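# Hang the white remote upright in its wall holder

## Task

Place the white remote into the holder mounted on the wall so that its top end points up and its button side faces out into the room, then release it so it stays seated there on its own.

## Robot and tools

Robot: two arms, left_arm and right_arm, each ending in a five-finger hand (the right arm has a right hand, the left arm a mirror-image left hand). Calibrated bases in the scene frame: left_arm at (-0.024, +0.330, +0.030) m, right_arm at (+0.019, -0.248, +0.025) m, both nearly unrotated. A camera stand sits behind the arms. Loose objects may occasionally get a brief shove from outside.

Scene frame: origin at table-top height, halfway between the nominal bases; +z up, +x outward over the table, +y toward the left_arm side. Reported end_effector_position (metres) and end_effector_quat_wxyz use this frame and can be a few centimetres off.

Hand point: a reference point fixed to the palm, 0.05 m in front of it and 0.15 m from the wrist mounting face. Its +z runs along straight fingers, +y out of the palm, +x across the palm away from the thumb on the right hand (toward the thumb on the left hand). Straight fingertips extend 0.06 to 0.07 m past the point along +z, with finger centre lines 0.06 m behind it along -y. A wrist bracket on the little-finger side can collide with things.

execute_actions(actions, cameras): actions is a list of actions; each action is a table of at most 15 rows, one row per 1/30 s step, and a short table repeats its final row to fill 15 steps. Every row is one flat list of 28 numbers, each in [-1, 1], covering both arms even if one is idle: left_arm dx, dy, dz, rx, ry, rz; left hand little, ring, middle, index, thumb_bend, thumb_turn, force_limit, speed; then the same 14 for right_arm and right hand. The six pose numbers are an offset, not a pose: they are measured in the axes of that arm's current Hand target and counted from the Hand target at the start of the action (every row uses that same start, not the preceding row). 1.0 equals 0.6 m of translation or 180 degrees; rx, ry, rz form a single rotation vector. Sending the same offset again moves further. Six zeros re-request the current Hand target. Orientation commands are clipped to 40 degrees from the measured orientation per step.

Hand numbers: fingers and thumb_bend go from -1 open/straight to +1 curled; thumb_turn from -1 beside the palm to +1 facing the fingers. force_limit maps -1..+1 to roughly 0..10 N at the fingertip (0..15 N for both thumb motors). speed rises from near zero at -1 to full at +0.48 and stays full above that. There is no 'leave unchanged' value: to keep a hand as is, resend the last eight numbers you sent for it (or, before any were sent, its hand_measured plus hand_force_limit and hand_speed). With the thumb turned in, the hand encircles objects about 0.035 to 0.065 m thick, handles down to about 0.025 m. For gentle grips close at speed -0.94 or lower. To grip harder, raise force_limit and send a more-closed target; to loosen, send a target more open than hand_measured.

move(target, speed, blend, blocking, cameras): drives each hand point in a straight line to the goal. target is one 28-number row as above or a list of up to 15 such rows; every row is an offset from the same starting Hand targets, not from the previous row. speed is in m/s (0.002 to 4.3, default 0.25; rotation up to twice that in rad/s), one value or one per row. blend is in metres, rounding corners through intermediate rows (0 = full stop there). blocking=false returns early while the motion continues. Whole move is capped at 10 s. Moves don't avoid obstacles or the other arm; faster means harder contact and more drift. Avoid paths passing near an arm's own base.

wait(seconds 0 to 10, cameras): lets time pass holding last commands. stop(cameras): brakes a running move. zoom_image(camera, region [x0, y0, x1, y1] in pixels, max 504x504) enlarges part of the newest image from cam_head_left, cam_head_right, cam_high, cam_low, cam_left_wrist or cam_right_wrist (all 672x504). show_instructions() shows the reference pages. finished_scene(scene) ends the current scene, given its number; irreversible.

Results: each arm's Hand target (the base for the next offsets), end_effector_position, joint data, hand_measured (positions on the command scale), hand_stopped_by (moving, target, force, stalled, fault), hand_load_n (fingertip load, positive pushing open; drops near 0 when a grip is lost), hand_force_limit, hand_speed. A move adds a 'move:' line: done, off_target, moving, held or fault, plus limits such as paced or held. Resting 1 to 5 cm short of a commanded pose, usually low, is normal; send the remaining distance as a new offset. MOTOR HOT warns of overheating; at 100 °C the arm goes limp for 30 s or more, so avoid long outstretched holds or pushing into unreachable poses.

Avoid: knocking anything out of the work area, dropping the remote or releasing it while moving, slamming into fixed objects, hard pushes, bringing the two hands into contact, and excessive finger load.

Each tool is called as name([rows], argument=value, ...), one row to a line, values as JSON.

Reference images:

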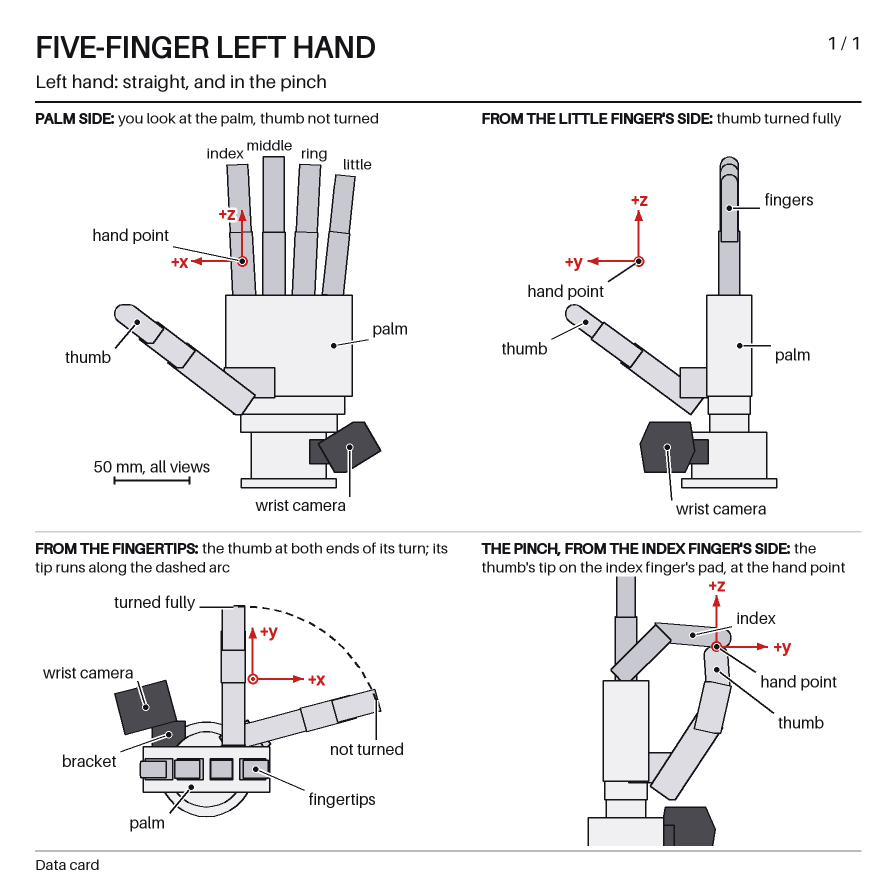

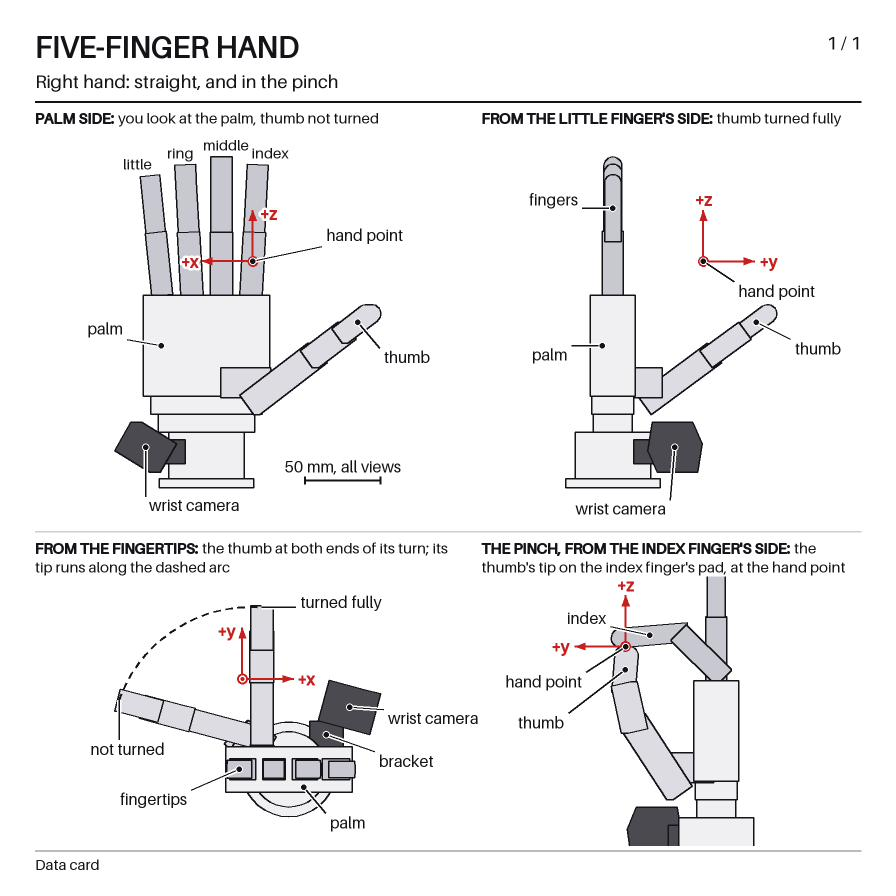

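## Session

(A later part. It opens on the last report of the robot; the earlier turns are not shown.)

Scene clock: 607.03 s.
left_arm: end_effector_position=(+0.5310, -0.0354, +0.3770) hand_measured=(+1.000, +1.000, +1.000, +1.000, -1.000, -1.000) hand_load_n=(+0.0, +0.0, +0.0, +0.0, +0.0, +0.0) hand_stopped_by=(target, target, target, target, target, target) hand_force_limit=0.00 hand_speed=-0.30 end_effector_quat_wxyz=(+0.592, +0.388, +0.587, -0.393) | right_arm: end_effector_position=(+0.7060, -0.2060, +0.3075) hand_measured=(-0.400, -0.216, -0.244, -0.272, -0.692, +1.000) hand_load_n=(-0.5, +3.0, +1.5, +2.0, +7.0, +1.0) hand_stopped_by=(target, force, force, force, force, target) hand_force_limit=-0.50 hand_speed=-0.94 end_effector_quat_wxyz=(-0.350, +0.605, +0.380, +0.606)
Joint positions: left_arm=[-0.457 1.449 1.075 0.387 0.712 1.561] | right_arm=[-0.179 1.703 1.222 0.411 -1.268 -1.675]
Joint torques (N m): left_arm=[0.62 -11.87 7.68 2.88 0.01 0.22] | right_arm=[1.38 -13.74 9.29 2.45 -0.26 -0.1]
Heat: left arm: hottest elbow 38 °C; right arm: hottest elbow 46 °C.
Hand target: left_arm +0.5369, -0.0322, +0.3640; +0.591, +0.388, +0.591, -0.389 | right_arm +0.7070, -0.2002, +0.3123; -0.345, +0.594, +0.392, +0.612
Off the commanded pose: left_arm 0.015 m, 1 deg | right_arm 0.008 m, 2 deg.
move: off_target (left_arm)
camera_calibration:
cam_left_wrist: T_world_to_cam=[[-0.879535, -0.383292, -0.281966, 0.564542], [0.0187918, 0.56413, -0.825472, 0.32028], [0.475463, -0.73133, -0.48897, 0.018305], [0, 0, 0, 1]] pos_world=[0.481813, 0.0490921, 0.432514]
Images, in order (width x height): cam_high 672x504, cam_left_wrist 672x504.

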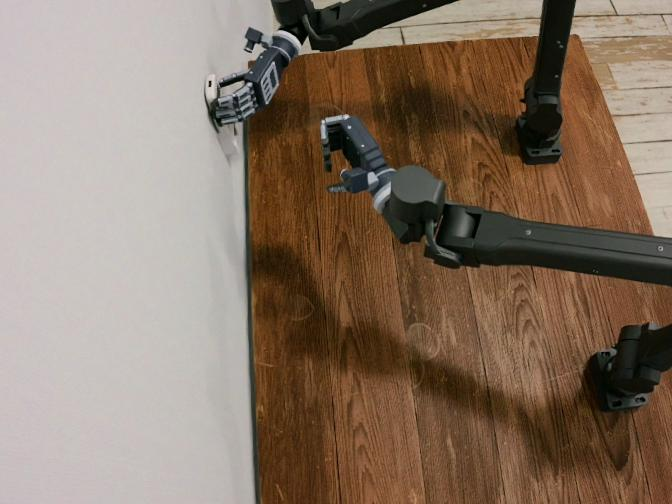

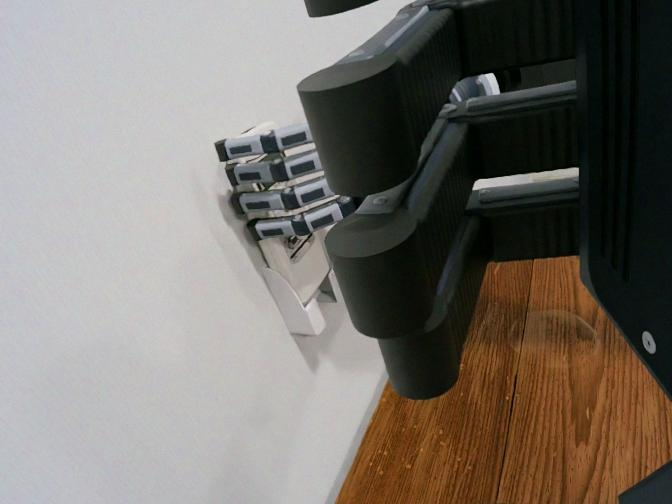

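move(target=[0,0,0,0,0,0,1,1,1,1,-1,-1,0,-0.3,-0.0117,0.001,0.0005,0,0,0,-0.4,-0.1,0.1,0.1,-0.1,1,-0.5,-0.94], speed=0.05, cameras=["cam_left_wrist","cam_high"])

zoom_image(camera="cam_left_wrist", region=[250, 240, 350, 350])

Scene clock: 616.03 s.
left_arm: end_effector_position=(+0.5310, -0.0354, +0.3770) hand_measured=(+1.000, +1.000, +1.000, +1.000, -1.000, -1.000) hand_load_n=(+0.0, +0.0, +0.0, +0.0, +0.0, +0.0) hand_stopped_by=(target, target, target, target, target, target) hand_force_limit=0.00 hand_speed=-0.30 end_effector_quat_wxyz=(+0.592, +0.388, +0.587, -0.393) | right_arm: end_effector_position=(+0.7061, -0.2058, +0.3036) hand_measured=(-0.400, -0.216, -0.244, -0.272, -0.692, +1.000) hand_load_n=(+0.0, +3.5, +1.5, +2.0, +7.0, +0.5) hand_stopped_by=(target, force, force, force, force, target) hand_force_limit=-0.50 hand_speed=-0.94 end_effector_quat_wxyz=(-0.350, +0.603, +0.382, +0.606)
Joint positions: left_arm=[-0.457 1.449 1.075 0.387 0.712 1.561] | right_arm=[-0.179 1.709 1.216 0.427 -1.269 -1.675]
Joint torques (N m): left_arm=[0.73 -11.93 7.66 2.92 0.02 0.23] | right_arm=[1.32 -13.57 9.25 2.33 -0.18 -0.08]
Heat: left arm: hottest elbow 38 °C; right arm: hottest elbow 45 °C.
Hand target: left_arm +0.5369, -0.0322, +0.3640; +0.591, +0.388, +0.591, -0.389 | right_arm +0.7079, -0.2005, +0.3054; -0.345, +0.594, +0.392, +0.612
Off the commanded pose: left_arm 0.015 m, 1 deg | right_arm 0.006 m, 2 deg.
move: off_target (left_arm)
camera_calibration:
cam_left_wrist: T_world_to_cam=[[-0.879535, -0.383292, -0.281966, 0.564542], [0.0187918, 0.56413, -0.825472, 0.32028], [0.475463, -0.73133, -0.48897, 0.018305], [0, 0, 0, 1]] pos_world=[0.481813, 0.0490921, 0.432514]
Images, in order (width x height): cam_high 672x504, cam_left_wrist 672x504.

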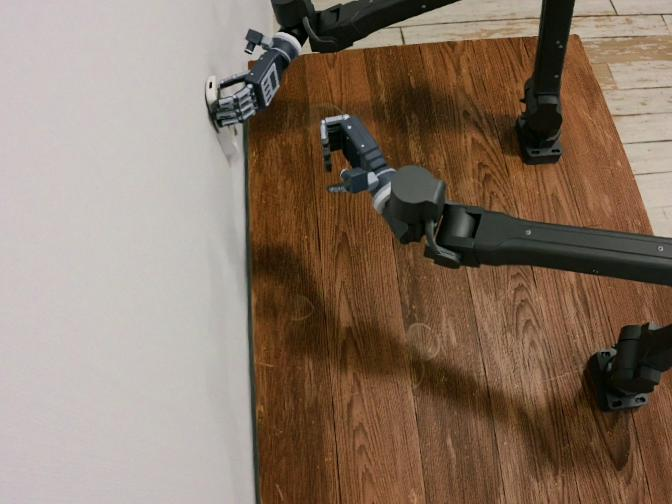

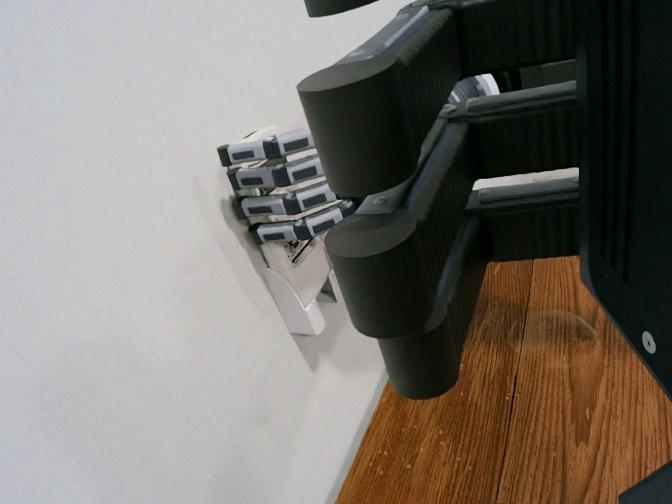

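Scaled by 4.582 from the camera's 672x504 image, which has a finer 960x720 frame.

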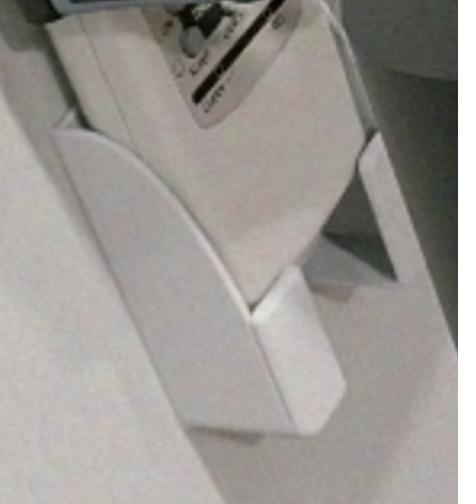

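move(target=[0,0,0,0,0,0,1,1,1,1,-1,-1,0,-0.3,-0.0133,0.001,0.0005,0,0,0,-0.4,-0.1,0.1,0.1,-0.1,1,-0.5,-0.94], speed=0.05, cameras=["cam_left_wrist","cam_high"])

zoom_image(camera="cam_left_wrist", region=[250, 240, 350, 350])

Scene clock: 620.60 s.
left_arm: end_effector_position=(+0.5310, -0.0354, +0.3770) hand_measured=(+1.000, +1.000, +1.000, +1.000, -1.000, -1.000) hand_load_n=(+0.0, +0.0, +0.0, +0.0, +0.0, +0.0) hand_stopped_by=(target, target, target, target, target, target) hand_force_limit=0.00 hand_speed=-0.30 end_effector_quat_wxyz=(+0.592, +0.388, +0.587, -0.393) | right_arm: end_effector_position=(+0.7071, -0.2059, +0.2994) hand_measured=(-0.400, -0.216, -0.244, -0.272, -0.692, +1.000) hand_load_n=(+0.0, +3.5, +1.5, +1.5, +6.5, +0.5) hand_stopped_by=(target, force, force, force, force, target) hand_force_limit=-0.50 hand_speed=-0.94 end_effector_quat_wxyz=(-0.348, +0.601, +0.384, +0.608)
Joint positions: left_arm=[-0.457 1.449 1.075 0.387 0.712 1.561] | right_arm=[-0.179 1.718 1.211 0.449 -1.27 -1.675]
Joint torques (N m): left_arm=[0.91 -11.99 7.66 2.86 0.03 0.22] | right_arm=[1.08 -13.45 8.98 2.28 -0.15 -0.08]
Heat: left arm: hottest elbow 38 °C; right arm: hottest elbow 44 °C.
Hand target: left_arm +0.5369, -0.0322, +0.3640; +0.591, +0.388, +0.591, -0.389 | right_arm +0.7091, -0.2009, +0.2975; -0.345, +0.594, +0.392, +0.612
Off the commanded pose: left_arm 0.015 m, 1 deg | right_arm 0.006 m, 1 deg.
move: off_target (left_arm)
camera_calibration:
cam_left_wrist: T_world_to_cam=[[-0.879535, -0.383292, -0.281966, 0.564542], [0.0187918, 0.56413, -0.825472, 0.32028], [0.475463, -0.73133, -0.48897, 0.018305], [0, 0, 0, 1]] pos_world=[0.481813, 0.0490921, 0.432514]
Images, in order (width x height): cam_high 672x504, cam_left_wrist 672x504.

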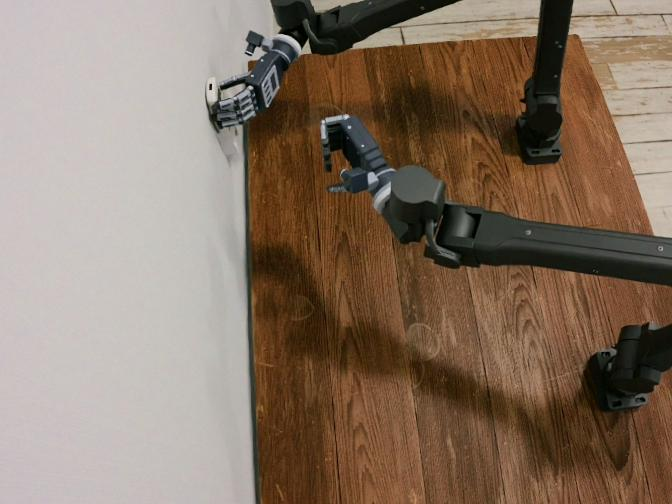

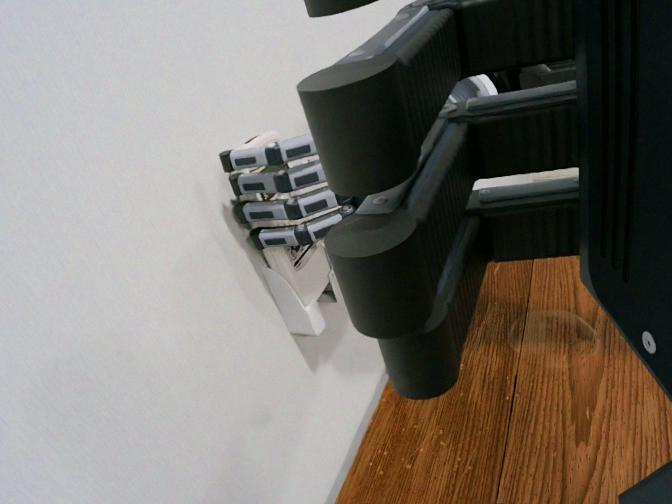

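Scaled by 4.582 from the camera's 672x504 image, which has a finer 960x720 frame.

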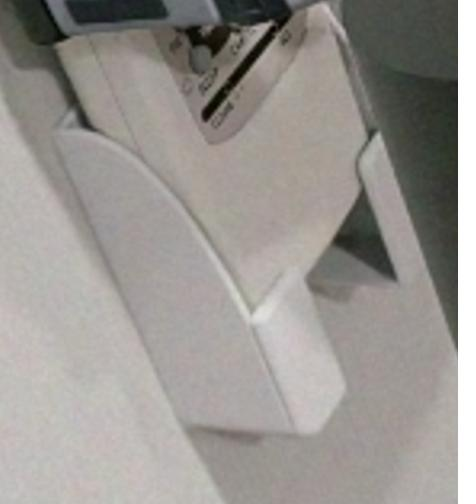

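move(target=[0,0,0,0,0,0,1,1,1,1,-1,-1,0,-0.3,-0.0233,-0.0015,-0.001,0,0,0,-0.4,-0.1,0.1,0.1,-0.1,1,-0.5,-0.94], speed=0.05, cameras=["cam_left_wrist","cam_high"])

zoom_image(camera="cam_left_wrist", region=[210, 120, 350, 350])

Scene clock: 628.37 s.
left_arm: end_effector_position=(+0.5310, -0.0354, +0.3770) hand_measured=(+1.000, +1.000, +1.000, +1.000, -1.000, -1.000) hand_load_n=(+0.0, +0.0, +0.0, +0.0, +0.0, +0.0) hand_stopped_by=(target, target, target, target, target, target) hand_force_limit=0.00 hand_speed=-0.30 end_effector_quat_wxyz=(+0.592, +0.388, +0.587, -0.393) | right_arm: end_effector_position=(+0.7066, -0.2056, +0.2894) hand_measured=(-0.400, -0.216, -0.244, -0.272, -0.692, +1.000) hand_load_n=(+0.0, +4.0, +1.5, +1.0, +6.5, +0.0) hand_stopped_by=(target, force, force, force, force, target) hand_force_limit=-0.50 hand_speed=-0.94 end_effector_quat_wxyz=(-0.347, +0.599, +0.386, +0.610)
Joint positions: left_arm=[-0.457 1.449 1.075 0.387 0.712 1.561] | right_arm=[-0.179 1.732 1.196 0.487 -1.272 -1.675]
Joint torques (N m): left_arm=[0.67 -11.87 7.61 2.88 0.03 0.21] | right_arm=[1.32 -12.92 8.92 2.18 -0.13 -0.09]
Heat: left arm: hottest elbow 38 °C; right arm: hottest elbow 44 °C.
Hand target: left_arm +0.5369, -0.0322, +0.3640; +0.591, +0.388, +0.591, -0.389 | right_arm +0.7088, -0.2016, +0.2835; -0.345, +0.594, +0.392, +0.612
Off the commanded pose: left_arm 0.015 m, 1 deg | right_arm 0.007 m, 1 deg.
move: off_target (left_arm)
camera_calibration:
cam_left_wrist: T_world_to_cam=[[-0.879535, -0.383292, -0.281966, 0.564542], [0.0187918, 0.56413, -0.825472, 0.32028], [0.475463, -0.73133, -0.48897, 0.018305], [0, 0, 0, 1]] pos_world=[0.481813, 0.0490921, 0.432514]
Images, in order (width x height): cam_high 672x504, cam_left_wrist 672x504.

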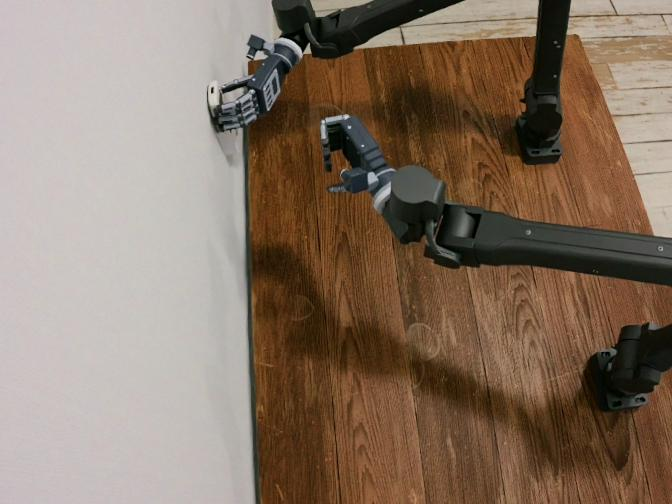

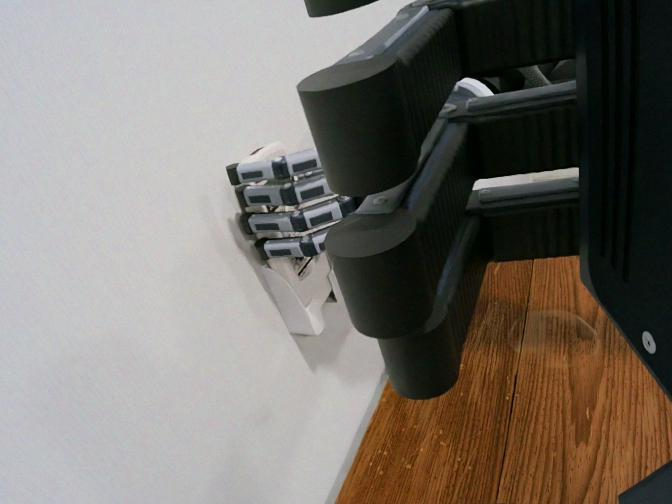

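Scaled by 2.191 from the camera's 672x504 image, which has a finer 960x720 frame.

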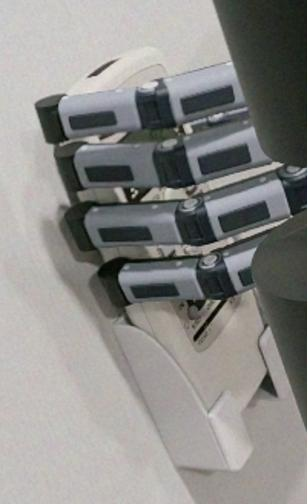

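move(target=[0,0,0,0,0,0,1,1,1,1,-1,-1,0,-0.3,0,0,0,0,0,0,-0.4,-0.1,0.1,-0.5,-0.1,1,-0.5,-0.8], speed=0.05, cameras=["cam_left_wrist"])

zoom_image(camera="cam_left_wrist", region=[210, 120, 350, 350])

Scene clock: 638.97 s.
left_arm: end_effector_position=(+0.5310, -0.0354, +0.3770) hand_measured=(+1.000, +1.000, +1.000, +1.000, -1.000, -1.000) hand_load_n=(+0.0, +0.0, +0.0, +0.0, +0.0, +0.0) hand_stopped_by=(target, target, target, target, target, target) hand_force_limit=0.00 hand_speed=-0.30 end_effector_quat_wxyz=(+0.592, +0.388, +0.587, -0.393) | right_arm: end_effector_position=(+0.7066, -0.2056, +0.2894) hand_measured=(-0.400, -0.216, -0.244, -0.500, -0.692, +1.000) hand_load_n=(+0.0, +4.0, +2.0, +0.0, +6.5, +0.0) hand_stopped_by=(target, force, force, target, force, target) hand_force_limit=-0.50 hand_speed=-0.80 end_effector_quat_wxyz=(-0.347, +0.599, +0.386, +0.610)
Joint positions: left_arm=[-0.457 1.449 1.075 0.387 0.712 1.561] | right_arm=[-0.179 1.732 1.196 0.487 -1.272 -1.675]
Joint torques (N m): left_arm=[1.14 -12.04 7.64 2.91 0.02 0.22] | right_arm=[0.67 -12.92 8.83 2.09 -0.17 -0.1]
Heat: left arm: hottest elbow 38 °C; right arm: hottest elbow 44 °C.
Hand target: left_arm +0.5369, -0.0322, +0.3640; +0.591, +0.388, +0.591, -0.389 | right_arm +0.7088, -0.2016, +0.2835; -0.345, +0.594, +0.392, +0.612
Off the commanded pose: left_arm 0.015 m, 1 deg | right_arm 0.007 m, 1 deg.
move: off_target (left_arm)
camera_calibration:
cam_left_wrist: T_world_to_cam=[[-0.879535, -0.383292, -0.281966, 0.564542], [0.0187918, 0.56413, -0.825472, 0.32028], [0.475463, -0.73133, -0.48897, 0.018305], [0, 0, 0, 1]] pos_world=[0.481813, 0.0490921, 0.432514]
Images, in order (width x height): cam_left_wrist 672x504.

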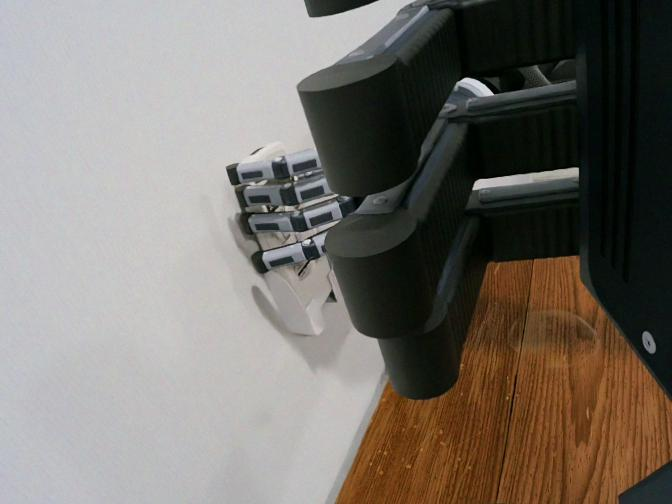

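Scaled by 2.191 from the camera's 672x504 image, which has a finer 960x720 frame.

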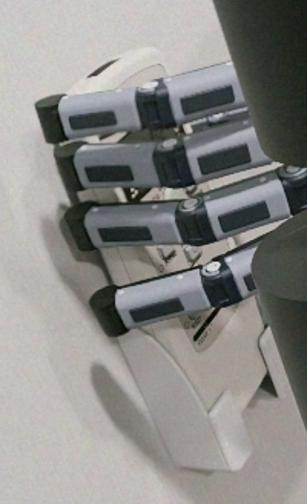

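move(target=[0,0,0,0,0,0,1,1,1,1,-1,-1,0,-0.3,-0.0167,-0.0015,-0.001,0,0,0,-0.4,-0.1,0.1,-0.5,-0.1,1,-0.5,-0.8], speed=0.05, cameras=["cam_left_wrist","cam_high"])

zoom_image(camera="cam_left_wrist", region=[210, 120, 350, 350])

Scene clock: 646.53 s.
left_arm: end_effector_position=(+0.5310, -0.0354, +0.3770) hand_measured=(+1.000, +1.000, +1.000, +1.000, -1.000, -1.000) hand_load_n=(+0.0, +0.0, +0.0, +0.0, +0.0, +0.0) hand_stopped_by=(target, target, target, target, target, target) hand_force_limit=0.00 hand_speed=-0.30 end_effector_quat_wxyz=(+0.592, +0.388, +0.587, -0.393) | right_arm: end_effector_position=(+0.7061, -0.2054, +0.2815) hand_measured=(-0.400, -0.216, -0.244, -0.500, -0.692, +1.000) hand_load_n=(+0.0, +4.0, +2.0, +0.0, +6.0, +0.5) hand_stopped_by=(target, force, force, target, force, target) hand_force_limit=-0.50 hand_speed=-0.80 end_effector_quat_wxyz=(-0.345, +0.597, +0.388, +0.612)
Joint positions: left_arm=[-0.457 1.449 1.075 0.387 0.712 1.561] | right_arm=[-0.179 1.743 1.184 0.515 -1.273 -1.676]
Joint torques (N m): left_arm=[0.97 -12.1 7.68 2.91 0.02 0.22] | right_arm=[0.97 -12.98 8.58 2.04 -0.15 -0.1]
Heat: left arm: hottest elbow 38 °C; right arm: hottest elbow 44 °C.
Hand target: left_arm +0.5369, -0.0322, +0.3640; +0.591, +0.388, +0.591, -0.389 | right_arm +0.7082, -0.2021, +0.2736; -0.345, +0.594, +0.392, +0.612
Off the commanded pose: left_arm 0.015 m, 1 deg | right_arm 0.009 m, 0 deg.
move: off_target (left_arm)
camera_calibration:
cam_left_wrist: T_world_to_cam=[[-0.879535, -0.383292, -0.281966, 0.564542], [0.0187918, 0.56413, -0.825472, 0.32028], [0.475463, -0.73133, -0.48897, 0.018305], [0, 0, 0, 1]] pos_world=[0.481813, 0.0490921, 0.432514]
Images, in order (width x height): cam_high 672x504, cam_left_wrist 672x504.

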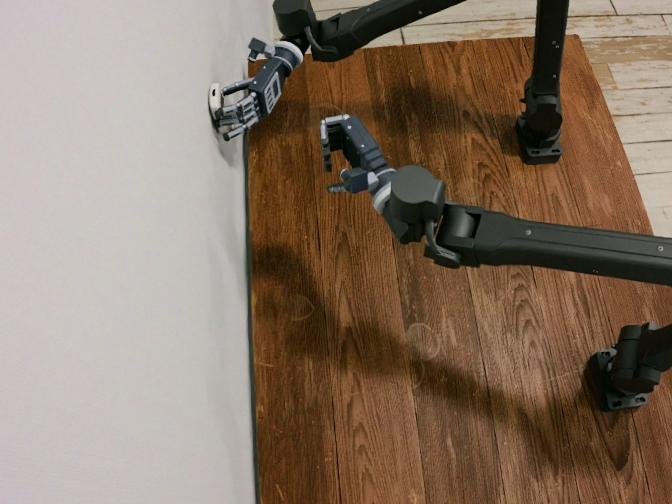

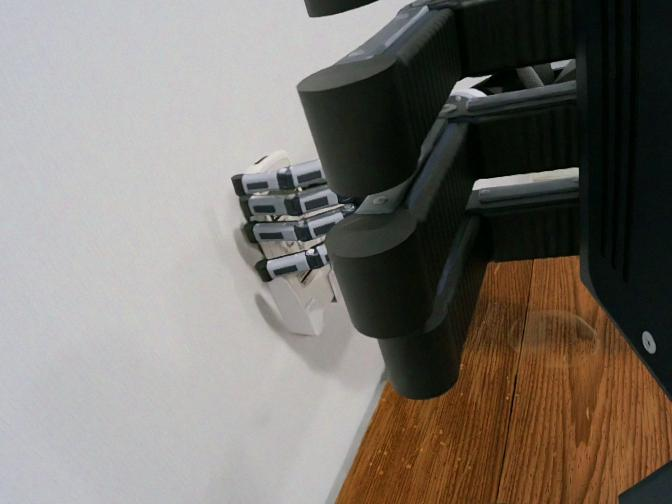

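Scaled by 2.191 from the camera's 672x504 image, which has a finer 960x720 frame.

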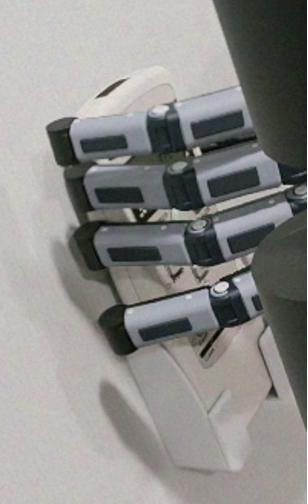

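move(target=[0,0,0,0,0,0,1,1,1,1,-1,-1,0,-0.3,-0.0167,0,0,0,0,0,-0.4,-0.1,0.1,-0.5,-0.1,1,-0.5,-0.8], speed=0.05, cameras=["cam_left_wrist","cam_high"])

zoom_image(camera="cam_left_wrist", region=[210, 120, 350, 350])

Scene clock: 651.80 s.
left_arm: end_effector_position=(+0.5310, -0.0354, +0.3770) hand_measured=(+1.000, +1.000, +1.000, +1.000, -1.000, -1.000) hand_load_n=(+0.0, +0.0, +0.0, +0.5, +0.0, +0.0) hand_stopped_by=(target, target, target, target, target, target) hand_force_limit=0.00 hand_speed=-0.30 end_effector_quat_wxyz=(+0.592, +0.388, +0.587, -0.393) | right_arm: end_effector_position=(+0.7067, -0.2053, +0.2757) hand_measured=(-0.400, -0.216, -0.244, -0.500, -0.692, +1.000) hand_load_n=(+0.0, +4.0, +1.5, +0.0, +6.0, +0.5) hand_stopped_by=(target, force, force, target, force, target) hand_force_limit=-0.50 hand_speed=-0.80 end_effector_quat_wxyz=(-0.343, +0.594, +0.391, +0.614)
Joint positions: left_arm=[-0.457 1.449 1.075 0.387 0.712 1.561] | right_arm=[-0.179 1.755 1.177 0.54 -1.275 -1.68]
Joint torques (N m): left_arm=[0.67 -11.99 7.72 2.91 0.02 0.22] | right_arm=[0.85 -12.4 8.36 1.92 -0.12 -0.08]
Heat: left arm: hottest elbow 38 °C; right arm: hottest elbow 44 °C.
Hand target: left_arm +0.5369, -0.0322, +0.3640; +0.591, +0.388, +0.591, -0.389 | right_arm +0.7088, -0.2026, +0.2634; -0.345, +0.594, +0.392, +0.612
Off the commanded pose: left_arm 0.015 m, 1 deg | right_arm 0.013 m, 0 deg.
move: off_target (left_arm, right_arm)
camera_calibration:
cam_left_wrist: T_world_to_cam=[[-0.879535, -0.383292, -0.281966, 0.564542], [0.0187918, 0.56413, -0.825472, 0.32028], [0.475463, -0.73133, -0.48897, 0.018305], [0, 0, 0, 1]] pos_world=[0.481813, 0.0490921, 0.432514]
Images, in order (width x height): cam_high 672x504, cam_left_wrist 672x504.

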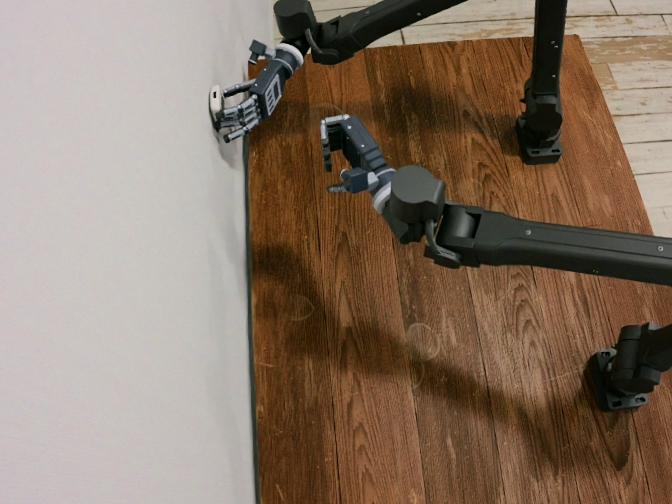

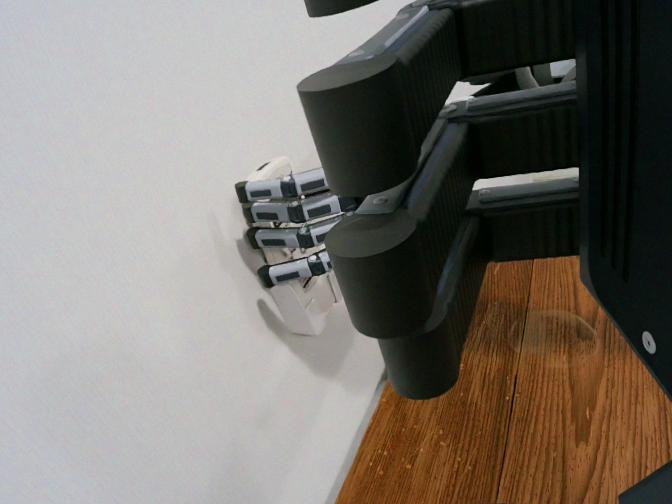

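Scaled by 2.191 from the camera's 672x504 image, which has a finer 960x720 frame.

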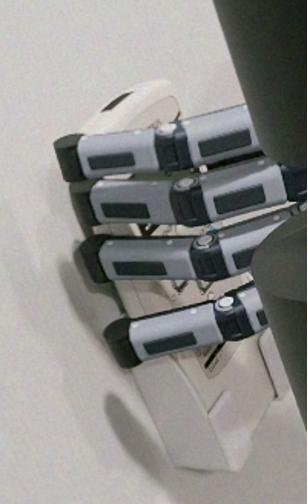

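move(target=[0,0,0,0,0,0,1,1,1,1,-1,-1,0,-0.3,-0.01,0,0,0,0,0,-0.4,-0.1,0.1,-0.5,-0.1,1,-0.5,-0.8], speed=0.05, cameras=["cam_left_wrist"])

zoom_image(camera="cam_left_wrist", region=[240, 240, 350, 350])

Scene clock: 659.87 s.
left_arm: end_effector_position=(+0.5310, -0.0354, +0.3770) hand_measured=(+1.000, +1.000, +1.000, +1.000, -1.000, -1.000) hand_load_n=(+0.0, +0.0, +0.0, +0.0, +0.0, +0.0) hand_stopped_by=(target, target, target, target, target, target) hand_force_limit=0.00 hand_speed=-0.30 end_effector_quat_wxyz=(+0.592, +0.388, +0.587, -0.393) | right_arm: end_effector_position=(+0.7072, -0.2052, +0.2751) hand_measured=(-0.400, -0.216, -0.244, -0.500, -0.692, +1.000) hand_load_n=(+0.0, +4.5, +1.5, +0.0, +6.0, +0.5) hand_stopped_by=(target, force, force, target, force, target) hand_force_limit=-0.50 hand_speed=-0.80 end_effector_quat_wxyz=(-0.340, +0.590, +0.395, +0.617)
Joint positions: left_arm=[-0.457 1.449 1.075 0.387 0.712 1.561] | right_arm=[-0.179 1.76 1.176 0.559 -1.277 -1.68]
Joint torques (N m): left_arm=[0.85 -12.1 7.69 2.96 0.03 0.22] | right_arm=[1.03 -11.93 8.02 1.81 -0.04 -0.04]
Heat: left arm: hottest elbow 38 °C; right arm: hottest elbow 43 °C.
Hand target: left_arm +0.5369, -0.0322, +0.3640; +0.591, +0.388, +0.591, -0.389 | right_arm +0.7091, -0.2028, +0.2574; -0.345, +0.594, +0.392, +0.612
Off the commanded pose: left_arm 0.015 m, 1 deg | right_arm 0.018 m, 1 deg.
move: off_target (left_arm, right_arm)
camera_calibration:
cam_left_wrist: T_world_to_cam=[[-0.879535, -0.383292, -0.281966, 0.564542], [0.0187918, 0.56413, -0.825472, 0.32028], [0.475463, -0.73133, -0.48897, 0.018305], [0, 0, 0, 1]] pos_world=[0.481813, 0.0490921, 0.432514]
Images, in order (width x height): cam_left_wrist 672x504.

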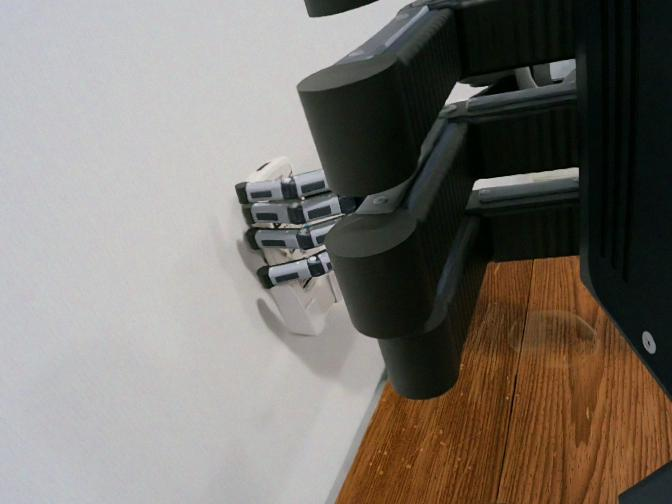

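Scaled by 4.582 from the camera's 672x504 image, which has a finer 960x720 frame.

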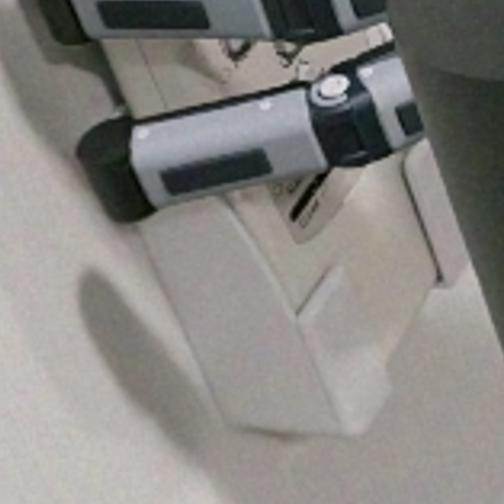

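move([
  [0,0,0,0,0,0,1,1,1,1,-1,-1,0,-0.3,0.025,0,0,0,0,0,-0.4,-0.1,0.1,-0.5,-0.1,1,-0.5,-0.8],
  [0,0,0,0,0,0,1,1,1,1,-1,-1,0,-0.3,0.0252,0,0,0,0,0,-0.5,-0.5,-0.5,-0.55,-1,1,-0.5,-0.7],
], speed=0.05, cameras=["cam_left_wrist"])

zoom_image(camera="cam_left_wrist", region=[210, 120, 350, 350])

Scene clock: 666.90 s.
left_arm: end_effector_position=(+0.5310, -0.0354, +0.3770) hand_measured=(+1.000, +1.000, +1.000, +1.000, -1.000, -1.000) hand_load_n=(+0.0, +0.0, +0.0, +0.0, +0.0, +0.0) hand_stopped_by=(target, target, target, target, target, target) hand_force_limit=0.00 hand_speed=-0.30 end_effector_quat_wxyz=(+0.592, +0.388, +0.587, -0.393) | right_arm: end_effector_position=(+0.7033, -0.1961, +0.2717) hand_measured=(-0.500, -0.500, -0.500, -0.550, -0.998, +1.000) hand_load_n=(+0.0, +0.0, +0.0, +0.0, -3.0, -1.5) hand_stopped_by=(target, target, target, target, target, target) hand_force_limit=-0.50 hand_speed=-0.70 end_effector_quat_wxyz=(-0.353, +0.589, +0.399, +0.608)
Joint positions: left_arm=[-0.457 1.449 1.075 0.387 0.712 1.561] | right_arm=[-0.17 1.76 1.175 0.54 -1.296 -1.683]
Joint torques (N m): left_arm=[0.91 -11.81 7.75 2.97 0.01 0.21] | right_arm=[-0.09 -13.98 9.13 1.31 0.65 0]
Heat: left arm: hottest elbow 38 °C; right arm: hottest elbow 43 °C.
Hand target: left_arm +0.5369, -0.0322, +0.3640; +0.591, +0.388, +0.591, -0.389 | right_arm +0.7083, -0.2023, +0.2726; -0.345, +0.594, +0.392, +0.612
Off the commanded pose: left_arm 0.015 m, 1 deg | right_arm 0.008 m, 1 deg.
move: off_target (left_arm)
camera_calibration:
cam_left_wrist: T_world_to_cam=[[-0.879535, -0.383292, -0.281966, 0.564542], [0.0187918, 0.56413, -0.825472, 0.32028], [0.475463, -0.73133, -0.48897, 0.018305], [0, 0, 0, 1]] pos_world=[0.481813, 0.0490921, 0.432514]
Images, in order (width x height): cam_left_wrist 672x504.

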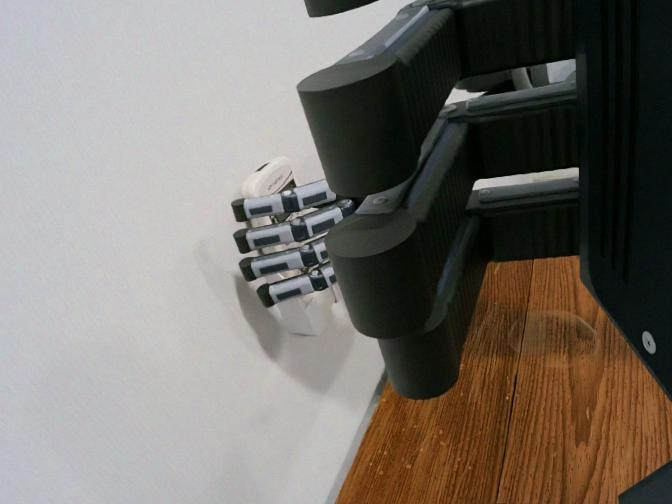

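Scaled by 2.191 from the camera's 672x504 image, which has a finer 960x720 frame.

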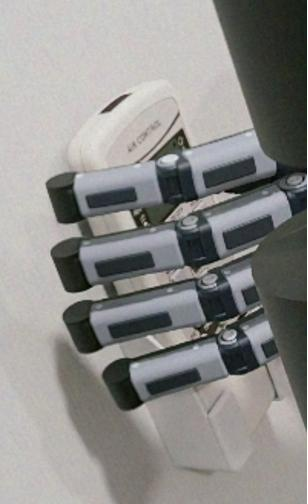

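move([
  [0,0,0,0,0,0,1,1,1,1,-1,-1,0,-0.3,0.0082,-0.0262,-0.0212,0,0,0,-0.5,-0.5,-0.5,-0.55,-1,1,-0.5,-0.7],
  [0,0,0,0,0,0,1,1,1,1,-1,-1,0,-0.3,0.0452,-0.187,-0.1055,0,0,0,-0.5,-0.5,-0.5,-0.55,-1,1,-0.5,-0.7],
], speed=[0.04,0.1], blend=0.005, cameras=["cam_left_wrist","cam_high","cam_head_left"])

zoom_image(camera="cam_left_wrist", region=[210, 120, 350, 350])

Scene clock: 683.27 s.
left_arm: end_effector_position=(+0.5310, -0.0354, +0.3770) hand_measured=(+1.000, +1.000, +1.000, +1.000, -1.000, -1.000) hand_load_n=(+0.0, +0.0, +0.0, +0.5, +0.0, +0.0) hand_stopped_by=(target, target, target, target, target, target) hand_force_limit=0.00 hand_speed=-0.30 end_effector_quat_wxyz=(+0.592, +0.388, +0.587, -0.393) | right_arm: end_effector_position=(+0.5796, -0.1984, +0.2898) hand_measured=(-0.500, -0.500, -0.500, -0.550, -0.998, +1.000) hand_load_n=(+0.0, +0.0, +0.0, +0.0, +0.0, +0.5) hand_stopped_by=(target, target, target, target, target, target) hand_force_limit=-0.50 hand_speed=-0.70 end_effector_quat_wxyz=(-0.354, +0.595, +0.392, +0.607)
Joint positions: left_arm=[-0.457 1.449 1.075 0.387 0.712 1.561] | right_arm=[-0.222 1.442 0.842 0.54 -1.335 -1.683]
Joint torques (N m): left_arm=[1.08 -12.04 7.68 2.93 0.02 0.21] | right_arm=[-0.79 -9.99 8.27 1.29 -0.17 -0.12]
Heat: left arm: hottest elbow 38 °C; right arm: hottest elbow 43 °C.
Hand target: left_arm +0.5369, -0.0322, +0.3640; +0.591, +0.388, +0.591, -0.389 | right_arm +0.5783, -0.2064, +0.2928; -0.345, +0.594, +0.392, +0.612
Off the commanded pose: left_arm 0.015 m, 1 deg | right_arm 0.009 m, 1 deg.
move: off_target (left_arm)
camera_calibration:
cam_left_wrist: T_world_to_cam=[[-0.879535, -0.383292, -0.281966, 0.564542], [0.0187918, 0.56413, -0.825472, 0.32028], [0.475463, -0.73133, -0.48897, 0.018305], [0, 0, 0, 1]] pos_world=[0.481813, 0.0490921, 0.432514]
Images, in order (width x height): cam_head_left 672x504, cam_high 672x504, cam_left_wrist 672x504.

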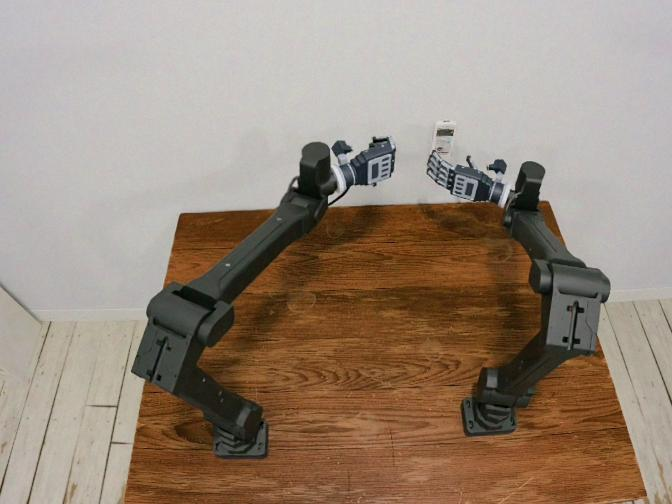

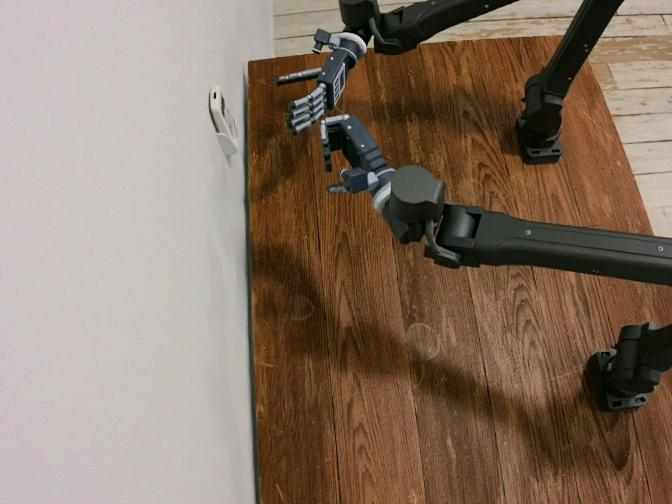

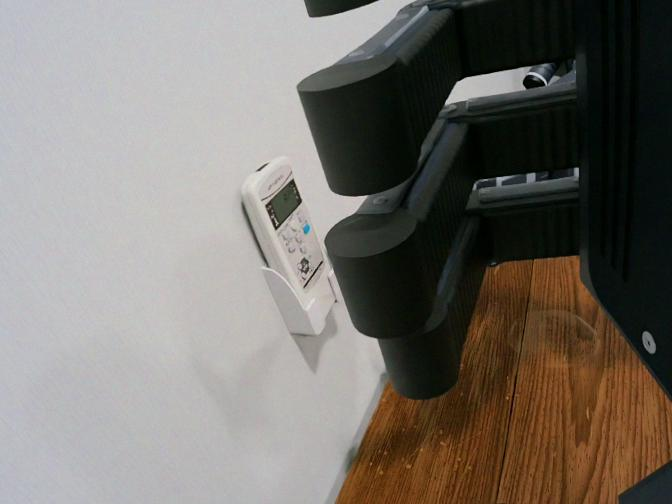

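Scaled by 2.191 from the camera's 672x504 image, which has a finer 960x720 frame.

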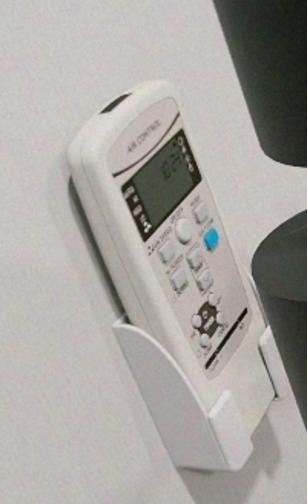

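finished_scene(scene=2)

The scene is finished: the task was done.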